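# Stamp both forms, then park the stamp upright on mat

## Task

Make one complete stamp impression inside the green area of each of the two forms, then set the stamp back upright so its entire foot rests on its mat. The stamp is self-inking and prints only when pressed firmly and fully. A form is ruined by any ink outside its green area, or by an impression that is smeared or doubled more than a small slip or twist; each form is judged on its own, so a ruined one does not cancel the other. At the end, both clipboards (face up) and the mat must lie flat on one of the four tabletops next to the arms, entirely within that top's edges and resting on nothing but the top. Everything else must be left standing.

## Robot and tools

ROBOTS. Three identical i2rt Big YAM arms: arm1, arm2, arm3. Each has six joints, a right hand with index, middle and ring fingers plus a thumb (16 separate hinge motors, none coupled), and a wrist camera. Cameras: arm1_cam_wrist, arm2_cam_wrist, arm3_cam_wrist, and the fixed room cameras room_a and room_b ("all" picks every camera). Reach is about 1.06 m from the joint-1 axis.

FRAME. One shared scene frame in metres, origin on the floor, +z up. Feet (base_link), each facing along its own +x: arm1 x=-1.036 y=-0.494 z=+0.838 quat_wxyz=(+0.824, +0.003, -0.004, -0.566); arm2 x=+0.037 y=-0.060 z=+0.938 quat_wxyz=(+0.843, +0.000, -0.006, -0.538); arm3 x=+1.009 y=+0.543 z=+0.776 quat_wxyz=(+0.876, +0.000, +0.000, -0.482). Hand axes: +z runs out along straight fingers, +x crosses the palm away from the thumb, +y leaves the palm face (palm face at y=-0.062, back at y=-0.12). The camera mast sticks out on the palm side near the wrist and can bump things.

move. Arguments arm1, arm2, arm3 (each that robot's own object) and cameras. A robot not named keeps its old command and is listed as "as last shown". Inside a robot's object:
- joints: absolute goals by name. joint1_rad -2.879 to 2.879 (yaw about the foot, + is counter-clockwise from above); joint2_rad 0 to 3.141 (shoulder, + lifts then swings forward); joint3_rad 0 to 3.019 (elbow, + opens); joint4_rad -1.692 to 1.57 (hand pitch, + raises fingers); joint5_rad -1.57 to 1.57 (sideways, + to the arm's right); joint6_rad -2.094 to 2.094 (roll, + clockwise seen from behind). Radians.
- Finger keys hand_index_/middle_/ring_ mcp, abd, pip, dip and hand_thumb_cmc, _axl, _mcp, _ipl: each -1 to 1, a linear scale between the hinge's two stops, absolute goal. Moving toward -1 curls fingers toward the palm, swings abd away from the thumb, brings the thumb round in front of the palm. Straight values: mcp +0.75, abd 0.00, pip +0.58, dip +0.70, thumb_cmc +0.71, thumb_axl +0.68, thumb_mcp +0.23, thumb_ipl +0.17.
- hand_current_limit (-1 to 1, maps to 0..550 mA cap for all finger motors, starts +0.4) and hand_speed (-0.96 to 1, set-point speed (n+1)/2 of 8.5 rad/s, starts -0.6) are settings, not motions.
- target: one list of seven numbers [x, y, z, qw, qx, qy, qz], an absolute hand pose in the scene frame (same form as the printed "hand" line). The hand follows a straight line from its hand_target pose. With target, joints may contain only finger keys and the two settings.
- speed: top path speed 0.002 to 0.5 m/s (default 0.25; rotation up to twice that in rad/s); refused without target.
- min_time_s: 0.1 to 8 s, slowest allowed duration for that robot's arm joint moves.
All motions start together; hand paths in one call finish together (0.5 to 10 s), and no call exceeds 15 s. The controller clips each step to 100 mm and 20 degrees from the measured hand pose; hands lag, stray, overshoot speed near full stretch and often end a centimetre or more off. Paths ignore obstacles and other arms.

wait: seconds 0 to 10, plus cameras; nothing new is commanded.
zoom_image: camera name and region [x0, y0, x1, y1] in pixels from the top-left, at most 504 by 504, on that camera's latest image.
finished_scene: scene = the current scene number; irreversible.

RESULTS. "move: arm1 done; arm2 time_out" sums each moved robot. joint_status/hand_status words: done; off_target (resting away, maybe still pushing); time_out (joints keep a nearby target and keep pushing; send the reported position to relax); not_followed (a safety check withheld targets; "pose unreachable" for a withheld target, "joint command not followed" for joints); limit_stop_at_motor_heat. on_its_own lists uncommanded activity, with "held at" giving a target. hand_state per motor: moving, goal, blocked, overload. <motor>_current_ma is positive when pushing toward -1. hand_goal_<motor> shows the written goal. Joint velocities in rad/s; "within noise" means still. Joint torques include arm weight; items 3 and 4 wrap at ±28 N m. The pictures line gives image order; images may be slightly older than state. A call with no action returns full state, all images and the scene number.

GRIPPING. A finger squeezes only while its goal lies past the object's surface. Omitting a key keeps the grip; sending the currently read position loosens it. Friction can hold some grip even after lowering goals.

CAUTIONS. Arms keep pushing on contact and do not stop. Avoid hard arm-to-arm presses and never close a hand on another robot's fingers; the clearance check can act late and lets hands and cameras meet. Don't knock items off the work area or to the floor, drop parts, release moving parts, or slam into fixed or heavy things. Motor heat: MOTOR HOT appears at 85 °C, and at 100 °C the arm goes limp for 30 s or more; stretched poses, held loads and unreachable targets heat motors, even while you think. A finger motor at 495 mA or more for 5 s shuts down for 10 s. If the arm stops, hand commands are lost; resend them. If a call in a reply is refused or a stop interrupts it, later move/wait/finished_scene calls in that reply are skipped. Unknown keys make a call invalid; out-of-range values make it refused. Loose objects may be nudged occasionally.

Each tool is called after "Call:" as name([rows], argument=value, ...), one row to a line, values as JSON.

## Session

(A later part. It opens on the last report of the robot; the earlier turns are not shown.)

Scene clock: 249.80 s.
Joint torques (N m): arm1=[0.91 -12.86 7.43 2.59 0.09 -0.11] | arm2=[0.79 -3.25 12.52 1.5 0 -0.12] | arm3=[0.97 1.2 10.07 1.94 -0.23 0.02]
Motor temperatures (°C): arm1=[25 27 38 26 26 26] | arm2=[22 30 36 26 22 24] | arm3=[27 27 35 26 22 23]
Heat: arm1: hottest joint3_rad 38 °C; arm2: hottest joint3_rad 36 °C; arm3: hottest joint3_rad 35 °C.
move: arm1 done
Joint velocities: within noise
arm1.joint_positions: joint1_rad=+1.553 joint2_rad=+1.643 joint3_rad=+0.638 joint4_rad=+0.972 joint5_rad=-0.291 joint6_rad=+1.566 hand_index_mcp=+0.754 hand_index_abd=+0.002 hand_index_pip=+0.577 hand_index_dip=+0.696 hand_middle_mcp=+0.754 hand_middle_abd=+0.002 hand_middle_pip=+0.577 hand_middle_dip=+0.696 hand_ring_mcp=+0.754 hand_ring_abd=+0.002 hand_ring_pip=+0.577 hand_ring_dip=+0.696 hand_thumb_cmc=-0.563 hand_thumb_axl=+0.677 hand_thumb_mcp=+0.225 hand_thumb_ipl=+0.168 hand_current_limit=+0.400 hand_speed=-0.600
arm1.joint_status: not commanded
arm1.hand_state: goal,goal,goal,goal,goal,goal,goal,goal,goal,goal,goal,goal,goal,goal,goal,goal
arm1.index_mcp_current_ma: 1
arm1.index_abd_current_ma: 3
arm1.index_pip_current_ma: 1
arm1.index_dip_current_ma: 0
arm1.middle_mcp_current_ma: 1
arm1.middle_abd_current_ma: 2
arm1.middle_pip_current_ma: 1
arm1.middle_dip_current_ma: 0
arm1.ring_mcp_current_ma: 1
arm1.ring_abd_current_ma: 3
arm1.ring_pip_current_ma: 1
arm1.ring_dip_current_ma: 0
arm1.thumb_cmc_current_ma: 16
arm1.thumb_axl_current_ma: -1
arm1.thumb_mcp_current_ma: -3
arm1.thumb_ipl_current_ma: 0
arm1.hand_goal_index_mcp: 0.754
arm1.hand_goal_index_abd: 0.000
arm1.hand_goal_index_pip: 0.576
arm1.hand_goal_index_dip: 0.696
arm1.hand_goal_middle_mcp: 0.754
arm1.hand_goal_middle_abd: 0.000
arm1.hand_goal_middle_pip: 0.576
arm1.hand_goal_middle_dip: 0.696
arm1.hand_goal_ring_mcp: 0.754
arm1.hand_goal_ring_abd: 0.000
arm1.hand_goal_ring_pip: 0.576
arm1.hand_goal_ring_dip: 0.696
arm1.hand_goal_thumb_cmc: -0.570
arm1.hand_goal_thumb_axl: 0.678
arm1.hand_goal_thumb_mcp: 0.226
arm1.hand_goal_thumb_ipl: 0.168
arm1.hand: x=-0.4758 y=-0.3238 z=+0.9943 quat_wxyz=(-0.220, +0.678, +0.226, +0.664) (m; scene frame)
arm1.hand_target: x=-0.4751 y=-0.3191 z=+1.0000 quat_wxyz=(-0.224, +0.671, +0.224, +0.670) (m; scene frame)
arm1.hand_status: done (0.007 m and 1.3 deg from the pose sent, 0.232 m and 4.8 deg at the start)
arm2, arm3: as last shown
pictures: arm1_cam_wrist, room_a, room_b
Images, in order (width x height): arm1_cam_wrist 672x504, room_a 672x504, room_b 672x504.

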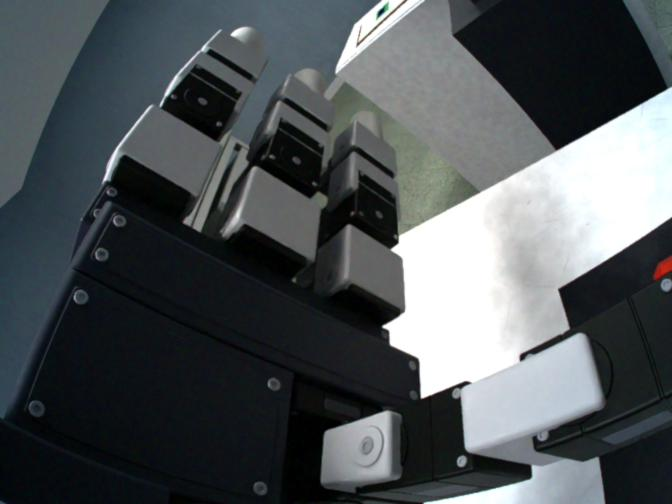

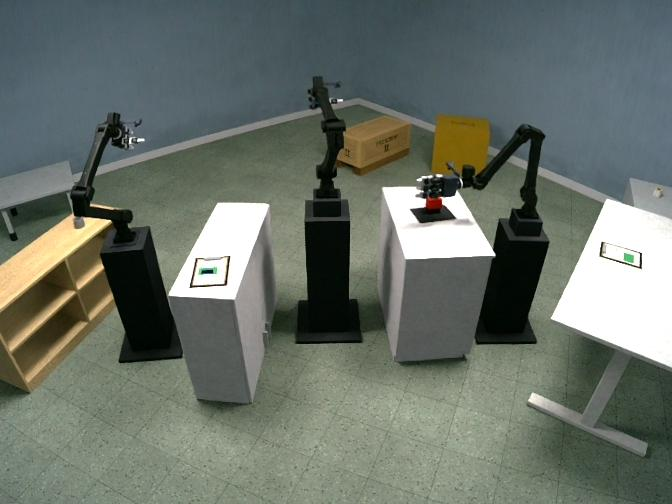

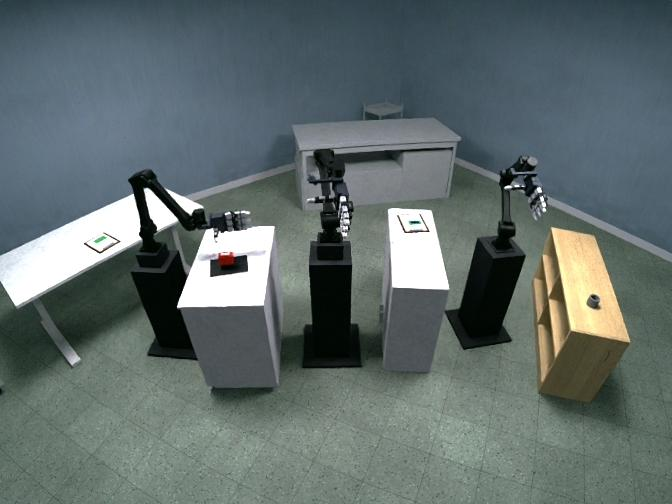

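Call:
move(arm1={"target":[-0.494,-0.357,0.93,-0.2244,0.6706,0.2244,0.6706],"speed":0.12}, cameras=["arm1_cam_wrist","room_a"])

Call:
zoom_image(camera="room_a", region=[400, 160, 470, 230])

Scene clock: 253.20 s.
Joint torques (N m): arm1=[-0.38 -12.81 4.96 2.62 -0.18 -0.11] | arm2=[0.79 -3.25 12.52 1.5 0 -0.12] | arm3=[1.32 0.85 10.04 1.95 -0.22 0.06]
Motor temperatures (°C): arm1=[25 27 38 26 26 26] | arm2=[22 30 36 26 22 24] | arm3=[27 27 36 26 22 23]
Heat: arm1: hottest joint3_rad 38 °C; arm2: hottest joint3_rad 36 °C; arm3: hottest joint3_rad 36 °C.
move: arm1 done
Joint velocities: within noise
arm1.joint_positions: joint1_rad=+1.493 joint2_rad=+1.829 joint3_rad=+0.547 joint4_rad=+1.258 joint5_rad=-0.363 joint6_rad=+1.566 hand_index_mcp=+0.754 hand_index_abd=+0.002 hand_index_pip=+0.577 hand_index_dip=+0.696 hand_middle_mcp=+0.754 hand_middle_abd=+0.002 hand_middle_pip=+0.577 hand_middle_dip=+0.696 hand_ring_mcp=+0.754 hand_ring_abd=+0.002 hand_ring_pip=+0.577 hand_ring_dip=+0.696 hand_thumb_cmc=-0.563 hand_thumb_axl=+0.677 hand_thumb_mcp=+0.225 hand_thumb_ipl=+0.168 hand_current_limit=+0.400 hand_speed=-0.600
arm1.joint_status: not commanded
arm1.hand_state: goal,goal,goal,goal,goal,goal,goal,goal,goal,goal,goal,goal,goal,goal,goal,goal
arm1.index_mcp_current_ma: 1
arm1.index_abd_current_ma: 3
arm1.index_pip_current_ma: 1
arm1.index_dip_current_ma: 0
arm1.middle_mcp_current_ma: 1
arm1.middle_abd_current_ma: 2
arm1.middle_pip_current_ma: 1
arm1.middle_dip_current_ma: 0
arm1.ring_mcp_current_ma: 1
arm1.ring_abd_current_ma: 3
arm1.ring_pip_current_ma: 1
arm1.ring_dip_current_ma: 0
arm1.thumb_cmc_current_ma: 16
arm1.thumb_axl_current_ma: -1
arm1.thumb_mcp_current_ma: -3
arm1.thumb_ipl_current_ma: 0
arm1.hand_goal_index_mcp: 0.754
arm1.hand_goal_index_abd: 0.000
arm1.hand_goal_index_pip: 0.576
arm1.hand_goal_index_dip: 0.696
arm1.hand_goal_middle_mcp: 0.754
arm1.hand_goal_middle_abd: 0.000
arm1.hand_goal_middle_pip: 0.576
arm1.hand_goal_middle_dip: 0.696
arm1.hand_goal_ring_mcp: 0.754
arm1.hand_goal_ring_abd: 0.000
arm1.hand_goal_ring_pip: 0.576
arm1.hand_goal_ring_dip: 0.696
arm1.hand_goal_thumb_cmc: -0.570
arm1.hand_goal_thumb_axl: 0.678
arm1.hand_goal_thumb_mcp: 0.226
arm1.hand_goal_thumb_ipl: 0.168
arm1.hand: x=-0.4953 y=-0.3525 z=+0.9286 quat_wxyz=(-0.225, +0.674, +0.229, +0.665) (m; scene frame)
arm1.hand_target: x=-0.4940 y=-0.3569 z=+0.9302 quat_wxyz=(-0.224, +0.671, +0.225, +0.671) (m; scene frame)
arm1.hand_status: done (0.005 m and 0.9 deg from the pose sent, 0.075 m and 1.3 deg at the start)
arm2, arm3: as last shown
pictures: arm1_cam_wrist, room_a
Images, in order (width x height): arm1_cam_wrist 672x504, room_a 672x504.

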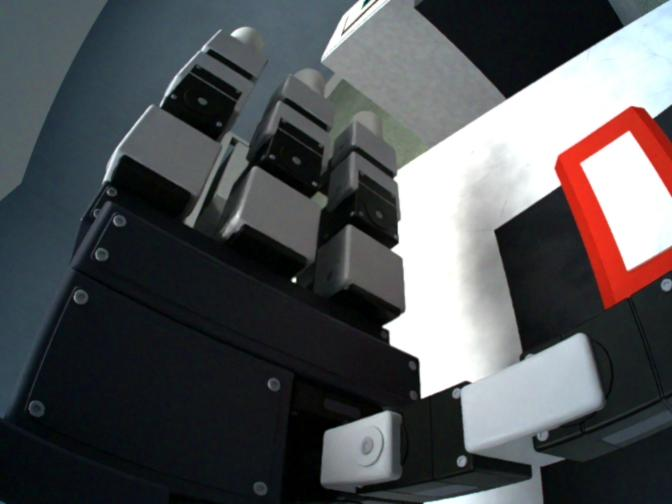

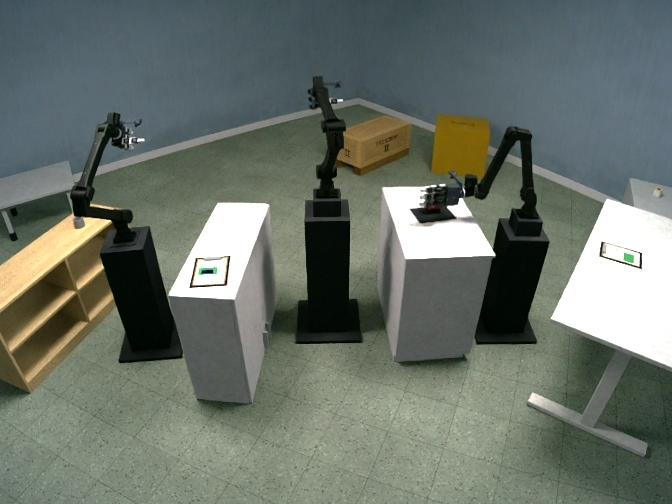

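Scaled by 7.200 from the camera's 672x504 image, which has a finer 960x720 frame.

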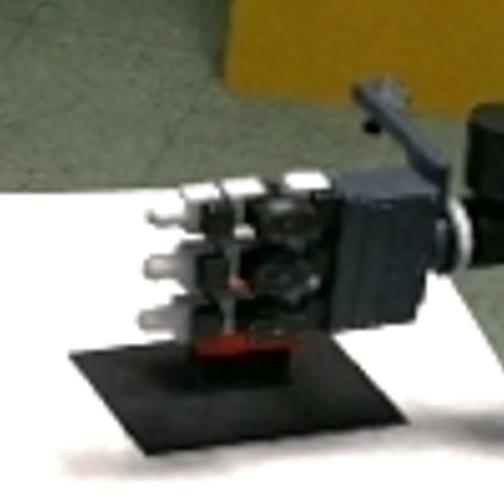

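Call:
zoom_image(camera="arm1_cam_wrist", region=[480, 90, 672, 330])

Scaled by 2.100 from the camera's 672x504 image, which has a finer 960x720 frame.

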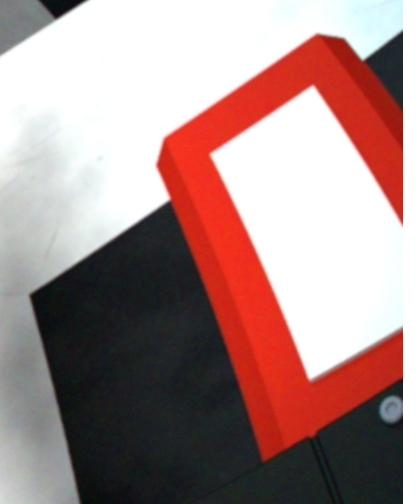

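Call:
move(arm1={"target":[-0.5,-0.382,0.925,-0.2067,0.6762,0.2067,0.6762],"speed":0.1}, cameras=["arm1_cam_wrist"])

Scene clock: 260.30 s.
Joint torques (N m): arm1=[-0.32 -12.34 4.49 2.59 0.06 -0.11] | arm2=[0.79 -3.19 12.52 1.48 0 -0.13] | arm3=[1.14 0.91 10.03 1.99 -0.26 0.09]
Motor temperatures (°C): arm1=[25 27 36 26 26 26] | arm2=[22 29 37 26 22 24] | arm3=[27 27 36 26 22 23]
Heat: arm1: hottest joint3_rad 36 °C; arm2: hottest joint3_rad 37 °C; arm3: hottest joint3_rad 36 °C.
move: arm1 done
Joint velocities: within noise
arm1.joint_positions: joint1_rad=+1.458 joint2_rad=+1.834 joint3_rad=+0.519 joint4_rad=+1.295 joint5_rad=-0.351 joint6_rad=+1.566 hand_index_mcp=+0.754 hand_index_abd=+0.002 hand_index_pip=+0.577 hand_index_dip=+0.696 hand_middle_mcp=+0.754 hand_middle_abd=+0.002 hand_middle_pip=+0.577 hand_middle_dip=+0.696 hand_ring_mcp=+0.754 hand_ring_abd=+0.002 hand_ring_pip=+0.577 hand_ring_dip=+0.696 hand_thumb_cmc=-0.563 hand_thumb_axl=+0.677 hand_thumb_mcp=+0.225 hand_thumb_ipl=+0.168 hand_current_limit=+0.400 hand_speed=-0.600
arm1.joint_status: not commanded
arm1.hand_state: goal,goal,goal,goal,goal,goal,goal,goal,goal,goal,goal,goal,goal,goal,goal,goal
arm1.index_mcp_current_ma: 1
arm1.index_abd_current_ma: 3
arm1.index_pip_current_ma: 1
arm1.index_dip_current_ma: 0
arm1.middle_mcp_current_ma: 1
arm1.middle_abd_current_ma: 2
arm1.middle_pip_current_ma: 1
arm1.middle_dip_current_ma: 0
arm1.ring_mcp_current_ma: 1
arm1.ring_abd_current_ma: 3
arm1.ring_pip_current_ma: 1
arm1.ring_dip_current_ma: 0
arm1.thumb_cmc_current_ma: 16
arm1.thumb_axl_current_ma: -1
arm1.thumb_mcp_current_ma: -3
arm1.thumb_ipl_current_ma: 0
arm1.hand_goal_index_mcp: 0.754
arm1.hand_goal_index_abd: 0.000
arm1.hand_goal_index_pip: 0.576
arm1.hand_goal_index_dip: 0.696
arm1.hand_goal_middle_mcp: 0.754
arm1.hand_goal_middle_abd: 0.000
arm1.hand_goal_middle_pip: 0.576
arm1.hand_goal_middle_dip: 0.696
arm1.hand_goal_ring_mcp: 0.754
arm1.hand_goal_ring_abd: 0.000
arm1.hand_goal_ring_pip: 0.576
arm1.hand_goal_ring_dip: 0.696
arm1.hand_goal_thumb_cmc: -0.570
arm1.hand_goal_thumb_axl: 0.678
arm1.hand_goal_thumb_mcp: 0.226
arm1.hand_goal_thumb_ipl: 0.168
arm1.hand: x=-0.5002 y=-0.3763 z=+0.9255 quat_wxyz=(-0.209, +0.678, +0.213, +0.672) (m; scene frame)
arm1.hand_target: x=-0.5000 y=-0.3820 z=+0.9250 quat_wxyz=(-0.207, +0.676, +0.207, +0.676) (m; scene frame)
arm1.hand_status: done (0.006 m and 0.9 deg from the pose sent, 0.030 m and 3.5 deg at the start)
arm2, arm3: as last shown
pictures: arm1_cam_wrist
Images, in order (width x height): arm1_cam_wrist 672x504.

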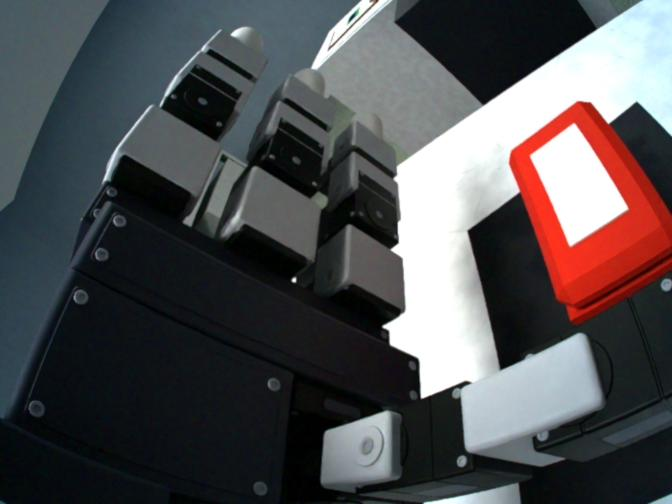

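Call:
move(arm1={"target":[-0.487,-0.397,0.86,-0.1949,0.6797,0.1949,0.6797],"speed":0.1}, cameras=["arm1_cam_wrist","room_a"])

Call:
zoom_image(camera="arm1_cam_wrist", region=[440, 60, 672, 360])

Scene clock: 262.80 s.
Joint torques (N m): arm1=[-0.44 -13.8 4.57 2.58 0.07 -0.12] | arm2=[0.79 -3.25 12.52 1.5 0 -0.12] | arm3=[0.91 0.91 10.15 1.94 -0.22 0.06]
Motor temperatures (°C): arm1=[25 27 36 26 26 26] | arm2=[22 29 37 26 22 24] | arm3=[27 27 36 26 22 23]
Heat: arm1: hottest joint3_rad 36 °C; arm2: hottest joint3_rad 37 °C; arm3: hottest joint3_rad 36 °C.
move: arm1 off_target
Joint velocities: within noise
arm1.joint_positions: joint1_rad=+1.428 joint2_rad=+2.094 joint3_rad=+0.560 joint4_rad=+1.490 joint5_rad=-0.347 joint6_rad=+1.566 hand_index_mcp=+0.754 hand_index_abd=+0.002 hand_index_pip=+0.577 hand_index_dip=+0.696 hand_middle_mcp=+0.754 hand_middle_abd=+0.002 hand_middle_pip=+0.577 hand_middle_dip=+0.696 hand_ring_mcp=+0.754 hand_ring_abd=+0.002 hand_ring_pip=+0.577 hand_ring_dip=+0.696 hand_thumb_cmc=-0.563 hand_thumb_axl=+0.677 hand_thumb_mcp=+0.225 hand_thumb_ipl=+0.168 hand_current_limit=+0.400 hand_speed=-0.600
arm1.joint_status: not commanded
arm1.hand_state: goal,goal,goal,goal,goal,goal,goal,goal,goal,goal,goal,goal,goal,goal,goal,goal
arm1.index_mcp_current_ma: 1
arm1.index_abd_current_ma: 3
arm1.index_pip_current_ma: 1
arm1.index_dip_current_ma: 0
arm1.middle_mcp_current_ma: 1
arm1.middle_abd_current_ma: 2
arm1.middle_pip_current_ma: 1
arm1.middle_dip_current_ma: 0
arm1.ring_mcp_current_ma: 1
arm1.ring_abd_current_ma: 3
arm1.ring_pip_current_ma: 1
arm1.ring_dip_current_ma: 0
arm1.thumb_cmc_current_ma: 16
arm1.thumb_axl_current_ma: -1
arm1.thumb_mcp_current_ma: -3
arm1.thumb_ipl_current_ma: 0
arm1.hand_goal_index_mcp: 0.754
arm1.hand_goal_index_abd: 0.000
arm1.hand_goal_index_pip: 0.576
arm1.hand_goal_index_dip: 0.696
arm1.hand_goal_middle_mcp: 0.754
arm1.hand_goal_middle_abd: 0.000
arm1.hand_goal_middle_pip: 0.576
arm1.hand_goal_middle_dip: 0.696
arm1.hand_goal_ring_mcp: 0.754
arm1.hand_goal_ring_abd: 0.000
arm1.hand_goal_ring_pip: 0.576
arm1.hand_goal_ring_dip: 0.696
arm1.hand_goal_thumb_cmc: -0.570
arm1.hand_goal_thumb_axl: 0.678
arm1.hand_goal_thumb_mcp: 0.226
arm1.hand_goal_thumb_ipl: 0.168
arm1.hand: x=-0.4958 y=-0.3927 z=+0.8530 quat_wxyz=(-0.198, +0.690, +0.201, +0.667) (m; scene frame)
arm1.hand_target: x=-0.4873 y=-0.3970 z=+0.8601 quat_wxyz=(-0.195, +0.680, +0.195, +0.680) (m; scene frame)
arm1.hand_status: off_target (0.012 m and 2.0 deg from the pose sent, 0.070 m and 2.7 deg at the start)
arm2, arm3: as last shown
pictures: arm1_cam_wrist, room_a
Images, in order (width x height): arm1_cam_wrist 672x504, room_a 672x504.

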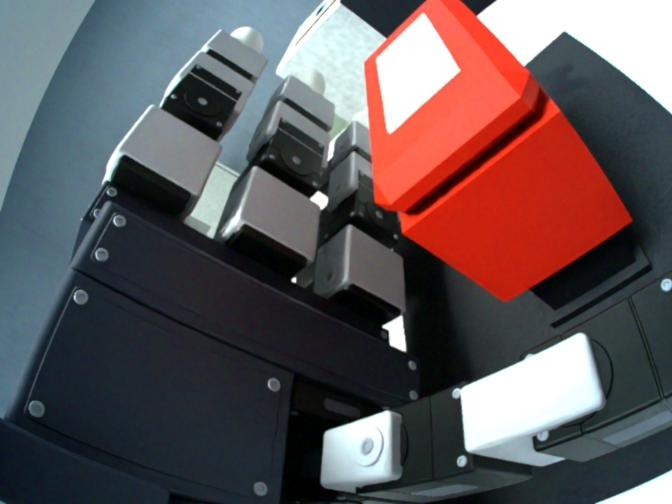

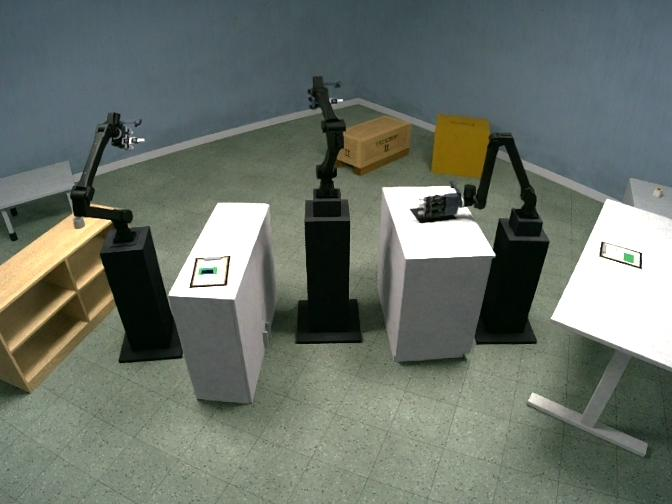

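Scaled by 1.680 from the camera's 672x504 image, which has a finer 960x720 frame.

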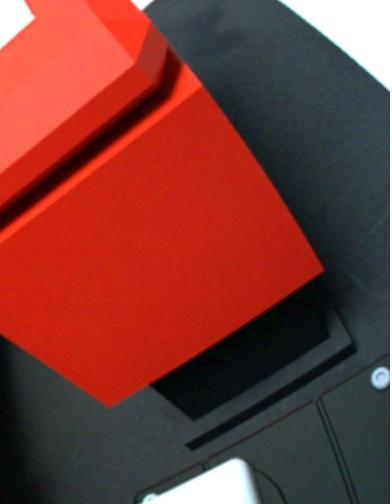

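Call:
move(arm1={"target":[-0.473,-0.426,0.858,-0.1923,0.6695,0.1857,0.6933],"speed":0.06}, cameras=["arm1_cam_wrist","room_a"])

Call:
zoom_image(camera="room_a", region=[400, 160, 470, 230])

Scene clock: 265.87 s.
Joint torques (N m): arm1=[-0.21 -14.04 4.48 2.56 -0.17 -0.13] | arm2=[0.79 -3.25 12.53 1.5 0 -0.13] | arm3=[0.56 1.44 10.07 1.94 -0.22 0.06]
Motor temperatures (°C): arm1=[25 27 35 26 26 26] | arm2=[22 29 37 26 22 24] | arm3=[27 27 36 26 22 23]
Heat: arm1: hottest joint3_rad 35 °C; arm2: hottest joint3_rad 37 °C; arm3: hottest joint3_rad 36 °C.
move: arm1 done
Joint velocities: within noise
arm1.joint_positions: joint1_rad=+1.351 joint2_rad=+2.133 joint3_rad=+0.592 joint4_rad=+1.538 joint5_rad=-0.398 joint6_rad=+1.578 hand_index_mcp=+0.754 hand_index_abd=+0.002 hand_index_pip=+0.577 hand_index_dip=+0.696 hand_middle_mcp=+0.754 hand_middle_abd=+0.002 hand_middle_pip=+0.577 hand_middle_dip=+0.696 hand_ring_mcp=+0.754 hand_ring_abd=+0.002 hand_ring_pip=+0.577 hand_ring_dip=+0.696 hand_thumb_cmc=-0.563 hand_thumb_axl=+0.677 hand_thumb_mcp=+0.225 hand_thumb_ipl=+0.168 hand_current_limit=+0.400 hand_speed=-0.600
arm1.joint_status: not commanded
arm1.hand_state: goal,goal,goal,goal,goal,goal,goal,goal,goal,goal,goal,goal,goal,goal,goal,goal
arm1.index_mcp_current_ma: 1
arm1.index_abd_current_ma: 3
arm1.index_pip_current_ma: 1
arm1.index_dip_current_ma: 0
arm1.middle_mcp_current_ma: 1
arm1.middle_abd_current_ma: 2
arm1.middle_pip_current_ma: 1
arm1.middle_dip_current_ma: 0
arm1.ring_mcp_current_ma: 1
arm1.ring_abd_current_ma: 3
arm1.ring_pip_current_ma: 1
arm1.ring_dip_current_ma: 0
arm1.thumb_cmc_current_ma: 16
arm1.thumb_axl_current_ma: -1
arm1.thumb_mcp_current_ma: -3
arm1.thumb_ipl_current_ma: 0
arm1.hand_goal_index_mcp: 0.754
arm1.hand_goal_index_abd: 0.000
arm1.hand_goal_index_pip: 0.576
arm1.hand_goal_index_dip: 0.696
arm1.hand_goal_middle_mcp: 0.754
arm1.hand_goal_middle_abd: 0.000
arm1.hand_goal_middle_pip: 0.576
arm1.hand_goal_middle_dip: 0.696
arm1.hand_goal_ring_mcp: 0.754
arm1.hand_goal_ring_abd: 0.000
arm1.hand_goal_ring_pip: 0.576
arm1.hand_goal_ring_dip: 0.696
arm1.hand_goal_thumb_cmc: -0.570
arm1.hand_goal_thumb_axl: 0.678
arm1.hand_goal_thumb_mcp: 0.226
arm1.hand_goal_thumb_ipl: 0.168
arm1.hand: x=-0.4806 y=-0.4234 z=+0.8527 quat_wxyz=(-0.192, +0.679, +0.189, +0.683) (m; scene frame)
arm1.hand_target: x=-0.4733 y=-0.4261 z=+0.8580 quat_wxyz=(-0.192, +0.670, +0.186, +0.693) (m; scene frame)
arm1.hand_status: done (0.010 m and 1.7 deg from the pose sent, 0.041 m and 4.2 deg at the start)
arm2, arm3: as last shown
pictures: arm1_cam_wrist, room_a
Images, in order (width x height): arm1_cam_wrist 672x504, room_a 672x504.

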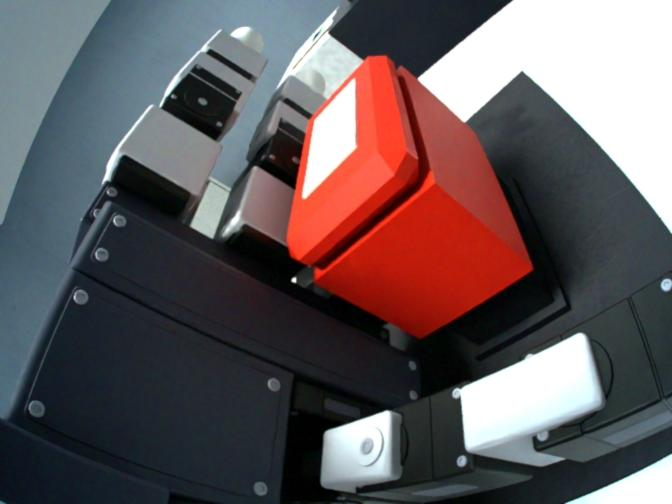

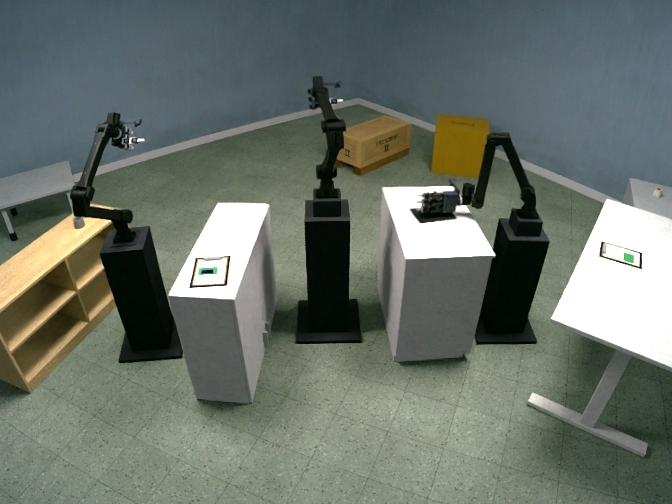

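Scaled by 7.200 from the camera's 672x504 image, which has a finer 960x720 frame.

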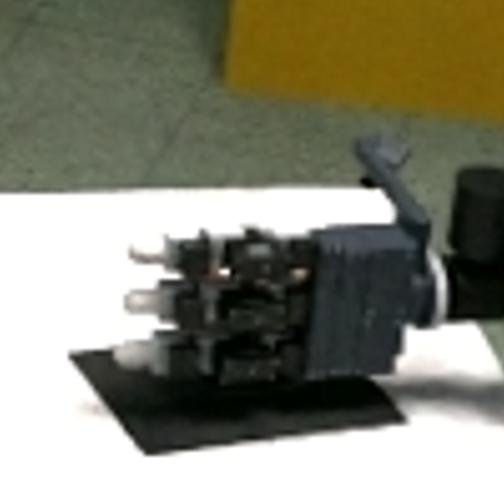

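Call:
move(arm1={"joints":{"hand_current_limit":0.7,"hand_speed":-0.85,"hand_thumb_mcp":-0.45,"hand_thumb_ipl":-0.52}}, cameras=["arm1_cam_wrist","room_a","room_b"])

Call:
zoom_image(camera="room_b", region=[195, 225, 265, 295])

Scene clock: 268.80 s.
Joint torques (N m): arm1=[-0.26 -14.04 4.51 2.56 -0.17 -0.1] | arm2=[0.79 -3.25 12.53 1.48 0 -0.13] | arm3=[1.14 1.44 10.13 1.92 -0.21 0.05]
Motor temperatures (°C): arm1=[25 27 35 26 26 26] | arm2=[22 29 38 26 22 24] | arm3=[26 27 36 26 22 23]
Heat: arm1: hottest joint3_rad 35 °C; arm2: hottest joint3_rad 38 °C; arm3: hottest joint3_rad 36 °C.
move: arm1 off_target
Joint velocities: within noise
arm1.joint_positions: joint1_rad=+1.351 joint2_rad=+2.133 joint3_rad=+0.592 joint4_rad=+1.538 joint5_rad=-0.398 joint6_rad=+1.579 hand_index_mcp=+0.749 hand_index_abd=+0.002 hand_index_pip=+0.577 hand_index_dip=+0.696 hand_middle_mcp=+0.754 hand_middle_abd=+0.002 hand_middle_pip=+0.577 hand_middle_dip=+0.696 hand_ring_mcp=+0.754 hand_ring_abd=+0.002 hand_ring_pip=+0.577 hand_ring_dip=+0.696 hand_thumb_cmc=-0.563 hand_thumb_axl=+0.679 hand_thumb_mcp=-0.260 hand_thumb_ipl=-0.321 hand_current_limit=+0.700 hand_speed=-0.850
arm1.joint_status: hand_thumb_mcp off_target (ended at -0.260, target -0.450); hand_thumb_ipl off_target (ended at -0.321, target -0.520); the others done
arm1.hand_state: goal,goal,goal,goal,goal,goal,goal,goal,goal,goal,goal,goal,goal,goal,blocked,blocked
arm1.index_mcp_current_ma: -11
arm1.index_abd_current_ma: 3
arm1.index_pip_current_ma: 1
arm1.index_dip_current_ma: 0
arm1.middle_mcp_current_ma: 1
arm1.middle_abd_current_ma: 2
arm1.middle_pip_current_ma: 1
arm1.middle_dip_current_ma: 0
arm1.ring_mcp_current_ma: 1
arm1.ring_abd_current_ma: 3
arm1.ring_pip_current_ma: 1
arm1.ring_dip_current_ma: 0
arm1.thumb_cmc_current_ma: 16
arm1.thumb_axl_current_ma: 2
arm1.thumb_mcp_current_ma: 468
arm1.thumb_ipl_current_ma: 468
arm1.hand_goal_index_mcp: 0.754
arm1.hand_goal_index_abd: 0.000
arm1.hand_goal_index_pip: 0.576
arm1.hand_goal_index_dip: 0.696
arm1.hand_goal_middle_mcp: 0.754
arm1.hand_goal_middle_abd: 0.000
arm1.hand_goal_middle_pip: 0.576
arm1.hand_goal_middle_dip: 0.696
arm1.hand_goal_ring_mcp: 0.754
arm1.hand_goal_ring_abd: 0.000
arm1.hand_goal_ring_pip: 0.576
arm1.hand_goal_ring_dip: 0.696
arm1.hand_goal_thumb_cmc: -0.570
arm1.hand_goal_thumb_axl: 0.678
arm1.hand_goal_thumb_mcp: -0.450
arm1.hand_goal_thumb_ipl: -0.520
arm1.hand: x=-0.4806 y=-0.4234 z=+0.8526 quat_wxyz=(-0.193, +0.679, +0.188, +0.683) (m; scene frame)
arm1.hand_target: x=-0.4733 y=-0.4261 z=+0.8580 quat_wxyz=(-0.192, +0.670, +0.186, +0.693) (m; scene frame)
arm1.hand_status: not commanded
arm2, arm3: as last shown
pictures: arm1_cam_wrist, room_a, room_b
Images, in order (width x height): arm1_cam_wrist 672x504, room_a 672x504, room_b 672x504.

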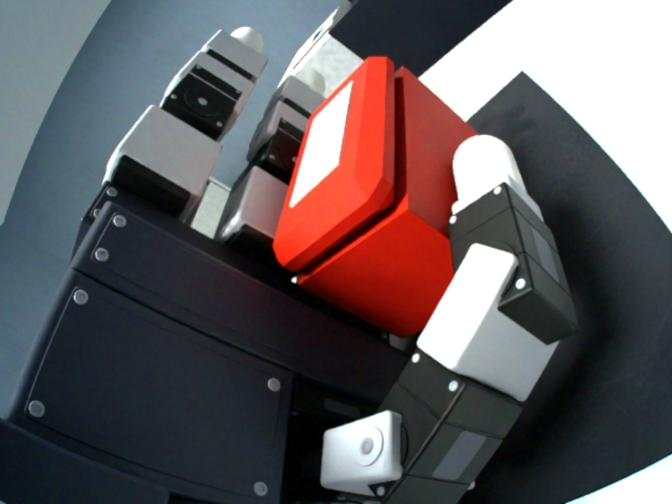

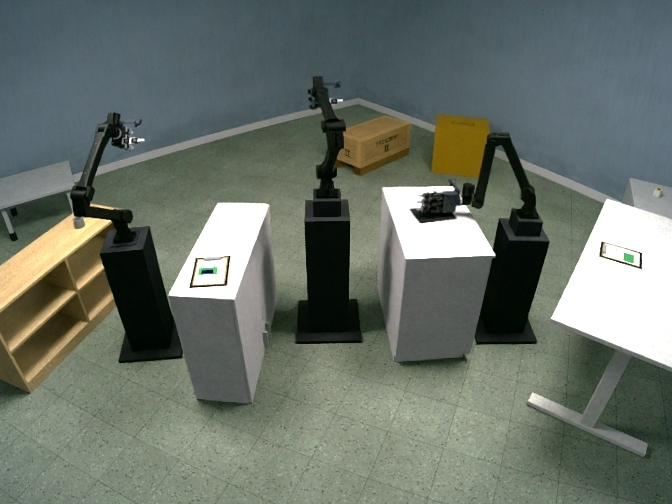

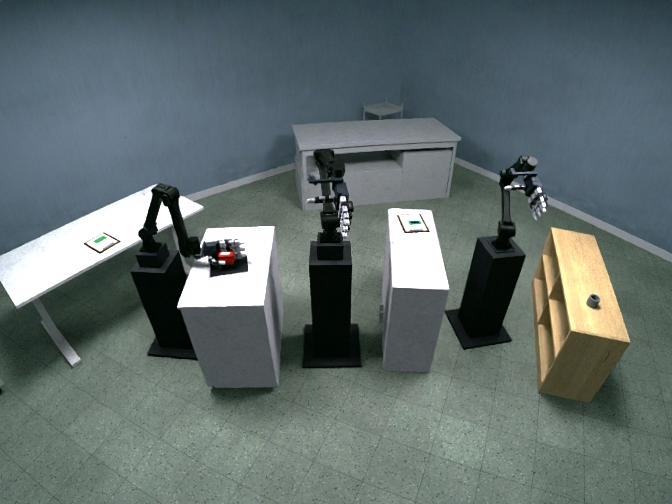

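Scaled by 7.200 from the camera's 672x504 image, which has a finer 960x720 frame.

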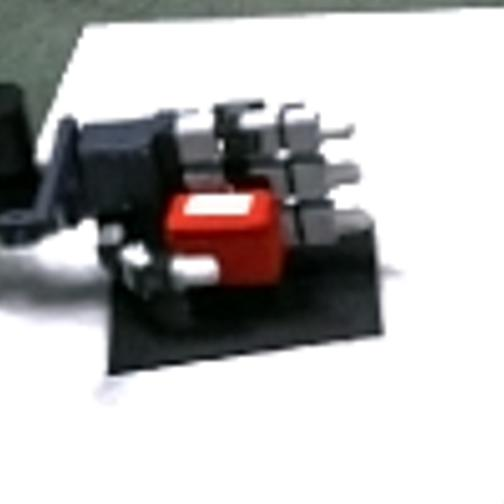

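Call:
move(arm1={"target":[-0.473,-0.426,0.97,-0.1923,0.6695,0.1857,0.6933],"speed":0.08}, cameras=["arm1_cam_wrist","room_a","room_b"])

Call:
zoom_image(camera="room_b", region=[195, 205, 265, 275])

Scene clock: 271.27 s.
Joint torques (N m): arm1=[-0.21 -14.8 6 1.74 -0.16 -0.14] | arm2=[0.79 -3.25 12.52 1.5 0 -0.12] | arm3=[0.97 1.08 10.02 1.99 -0.2 0.03]
Motor temperatures (°C): arm1=[25 27 35 26 26 26] | arm2=[22 29 38 26 22 24] | arm3=[26 27 36 26 22 23]
Heat: arm1: hottest joint3_rad 35 °C; arm2: hottest joint3_rad 38 °C; arm3: hottest joint3_rad 36 °C.
move: arm1 off_target
Joint velocities: within noise
arm1.joint_positions: joint1_rad=+1.351 joint2_rad=+1.754 joint3_rad=+0.563 joint4_rad=+1.193 joint5_rad=-0.398 joint6_rad=+1.585 hand_index_mcp=+0.748 hand_index_abd=+0.002 hand_index_pip=+0.577 hand_index_dip=+0.696 hand_middle_mcp=+0.754 hand_middle_abd=+0.002 hand_middle_pip=+0.577 hand_middle_dip=+0.696 hand_ring_mcp=+0.754 hand_ring_abd=+0.002 hand_ring_pip=+0.577 hand_ring_dip=+0.696 hand_thumb_cmc=-0.562 hand_thumb_axl=+0.686 hand_thumb_mcp=-0.260 hand_thumb_ipl=-0.327 hand_current_limit=+0.700 hand_speed=-0.850
arm1.joint_status: not commanded
arm1.hand_state: goal,goal,goal,goal,goal,goal,goal,goal,goal,goal,goal,goal,goal,goal,blocked,blocked
arm1.index_mcp_current_ma: -14
arm1.index_abd_current_ma: 3
arm1.index_pip_current_ma: 1
arm1.index_dip_current_ma: 0
arm1.middle_mcp_current_ma: 1
arm1.middle_abd_current_ma: 2
arm1.middle_pip_current_ma: 1
arm1.middle_dip_current_ma: 0
arm1.ring_mcp_current_ma: 1
arm1.ring_abd_current_ma: 3
arm1.ring_pip_current_ma: 1
arm1.ring_dip_current_ma: 0
arm1.thumb_cmc_current_ma: 17
arm1.thumb_axl_current_ma: 23
arm1.thumb_mcp_current_ma: 468
arm1.thumb_ipl_current_ma: 467
arm1.hand_goal_index_mcp: 0.754
arm1.hand_goal_index_abd: 0.000
arm1.hand_goal_index_pip: 0.576
arm1.hand_goal_index_dip: 0.696
arm1.hand_goal_middle_mcp: 0.754
arm1.hand_goal_middle_abd: 0.000
arm1.hand_goal_middle_pip: 0.576
arm1.hand_goal_middle_dip: 0.696
arm1.hand_goal_ring_mcp: 0.754
arm1.hand_goal_ring_abd: 0.000
arm1.hand_goal_ring_pip: 0.576
arm1.hand_goal_ring_dip: 0.696
arm1.hand_goal_thumb_cmc: -0.570
arm1.hand_goal_thumb_axl: 0.678
arm1.hand_goal_thumb_mcp: -0.450
arm1.hand_goal_thumb_ipl: -0.520
arm1.hand: x=-0.4751 y=-0.4224 z=+0.9569 quat_wxyz=(-0.194, +0.678, +0.187, +0.684) (m; scene frame)
arm1.hand_target: x=-0.4731 y=-0.4260 z=+0.9699 quat_wxyz=(-0.192, +0.669, +0.186, +0.693) (m; scene frame)
arm1.hand_status: off_target (0.014 m and 1.4 deg from the pose sent, 0.118 m and 1.7 deg at the start)
arm2: as last shown
arm3.joint_positions: joint1_rad=-0.334 joint2_rad=+0.610 joint3_rad=+1.227 joint4_rad=-1.186 joint5_rad=-0.236 joint6_rad=+1.466 hand_index_mcp=+0.755 hand_index_abd=+0.002 hand_index_pip=+0.577 hand_index_dip=+0.696 hand_middle_mcp=+0.755 hand_middle_abd=+0.002 hand_middle_pip=+0.577 hand_middle_dip=+0.696 hand_ring_mcp=+0.756 hand_ring_abd=+0.002 hand_ring_pip=+0.577 hand_ring_dip=+0.696 hand_thumb_cmc=-0.563 hand_thumb_axl=+0.679 hand_thumb_mcp=+0.225 hand_thumb_ipl=+0.166 hand_current_limit=+0.400 hand_speed=-0.850
arm3.joint_status: not commanded
arm3.hand_state: goal,goal,goal,goal,goal,goal,goal,goal,goal,goal,goal,goal,goal,goal,goal,goal
arm3.index_mcp_current_ma: 0
arm3.index_abd_current_ma: 0
arm3.index_pip_current_ma: 0
arm3.index_dip_current_ma: 0
arm3.middle_mcp_current_ma: 0
arm3.middle_abd_current_ma: 0
arm3.middle_pip_current_ma: 0
arm3.middle_dip_current_ma: 0
arm3.ring_mcp_current_ma: 0
arm3.ring_abd_current_ma: 0
arm3.ring_pip_current_ma: 0
arm3.ring_dip_current_ma: 0
arm3.thumb_cmc_current_ma: 1
arm3.thumb_axl_current_ma: 0
arm3.thumb_mcp_current_ma: 0
arm3.thumb_ipl_current_ma: 0
arm3.hand_goal_index_mcp: 0.754
arm3.hand_goal_index_abd: 0.000
arm3.hand_goal_index_pip: 0.576
arm3.hand_goal_index_dip: 0.696
arm3.hand_goal_middle_mcp: 0.754
arm3.hand_goal_middle_abd: 0.000
arm3.hand_goal_middle_pip: 0.576
arm3.hand_goal_middle_dip: 0.696
arm3.hand_goal_ring_mcp: 0.754
arm3.hand_goal_ring_abd: 0.000
arm3.hand_goal_ring_pip: 0.576
arm3.hand_goal_ring_dip: 0.696
arm3.hand_goal_thumb_cmc: -0.570
arm3.hand_goal_thumb_axl: 0.678
arm3.hand_goal_thumb_mcp: 0.226
arm3.hand_goal_thumb_ipl: 0.168
arm3.hand: x=+1.0286 y=+0.2642 z=+1.2471 quat_wxyz=(+0.238, +0.743, -0.458, +0.426) (m; scene frame)
arm3.hand_target: x=+1.0330 y=+0.2685 z=+1.2537 quat_wxyz=(+0.234, +0.742, -0.455, +0.434) (m; scene frame)
arm3.hand_status: not commanded
pictures: arm1_cam_wrist, room_a, room_b
Images, in order (width x height): arm1_cam_wrist 672x504, room_a 672x504, room_b 672x504.

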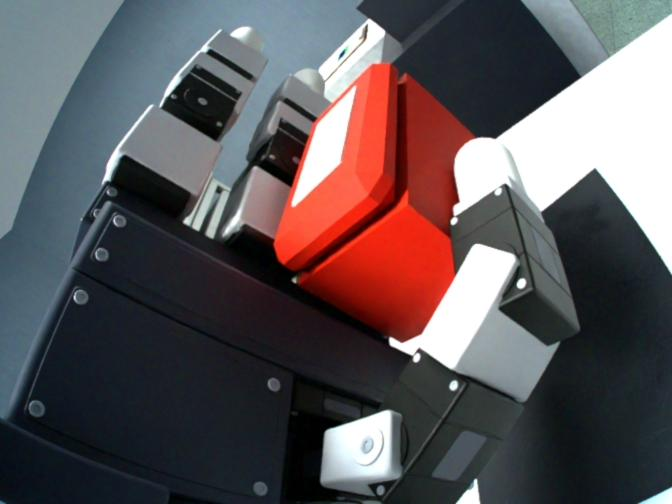

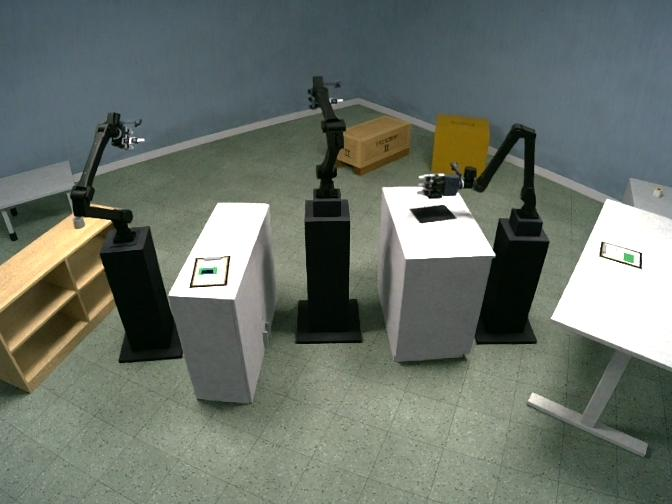

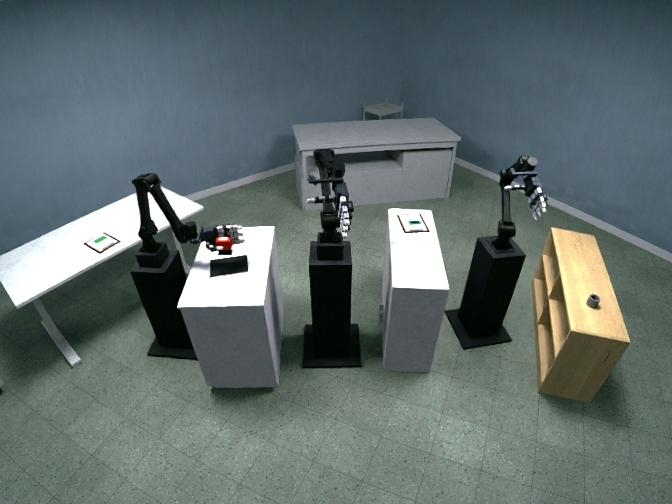

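Scaled by 7.200 from the camera's 672x504 image, which has a finer 960x720 frame.

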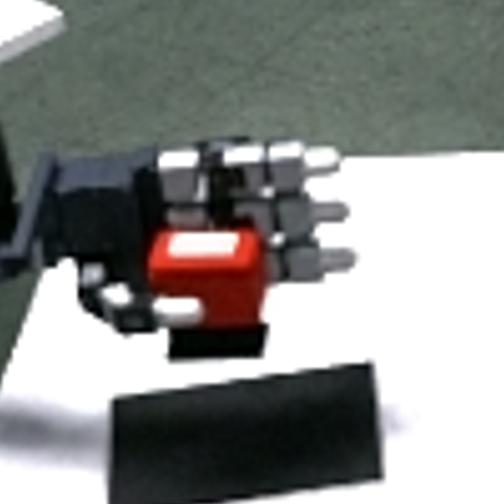

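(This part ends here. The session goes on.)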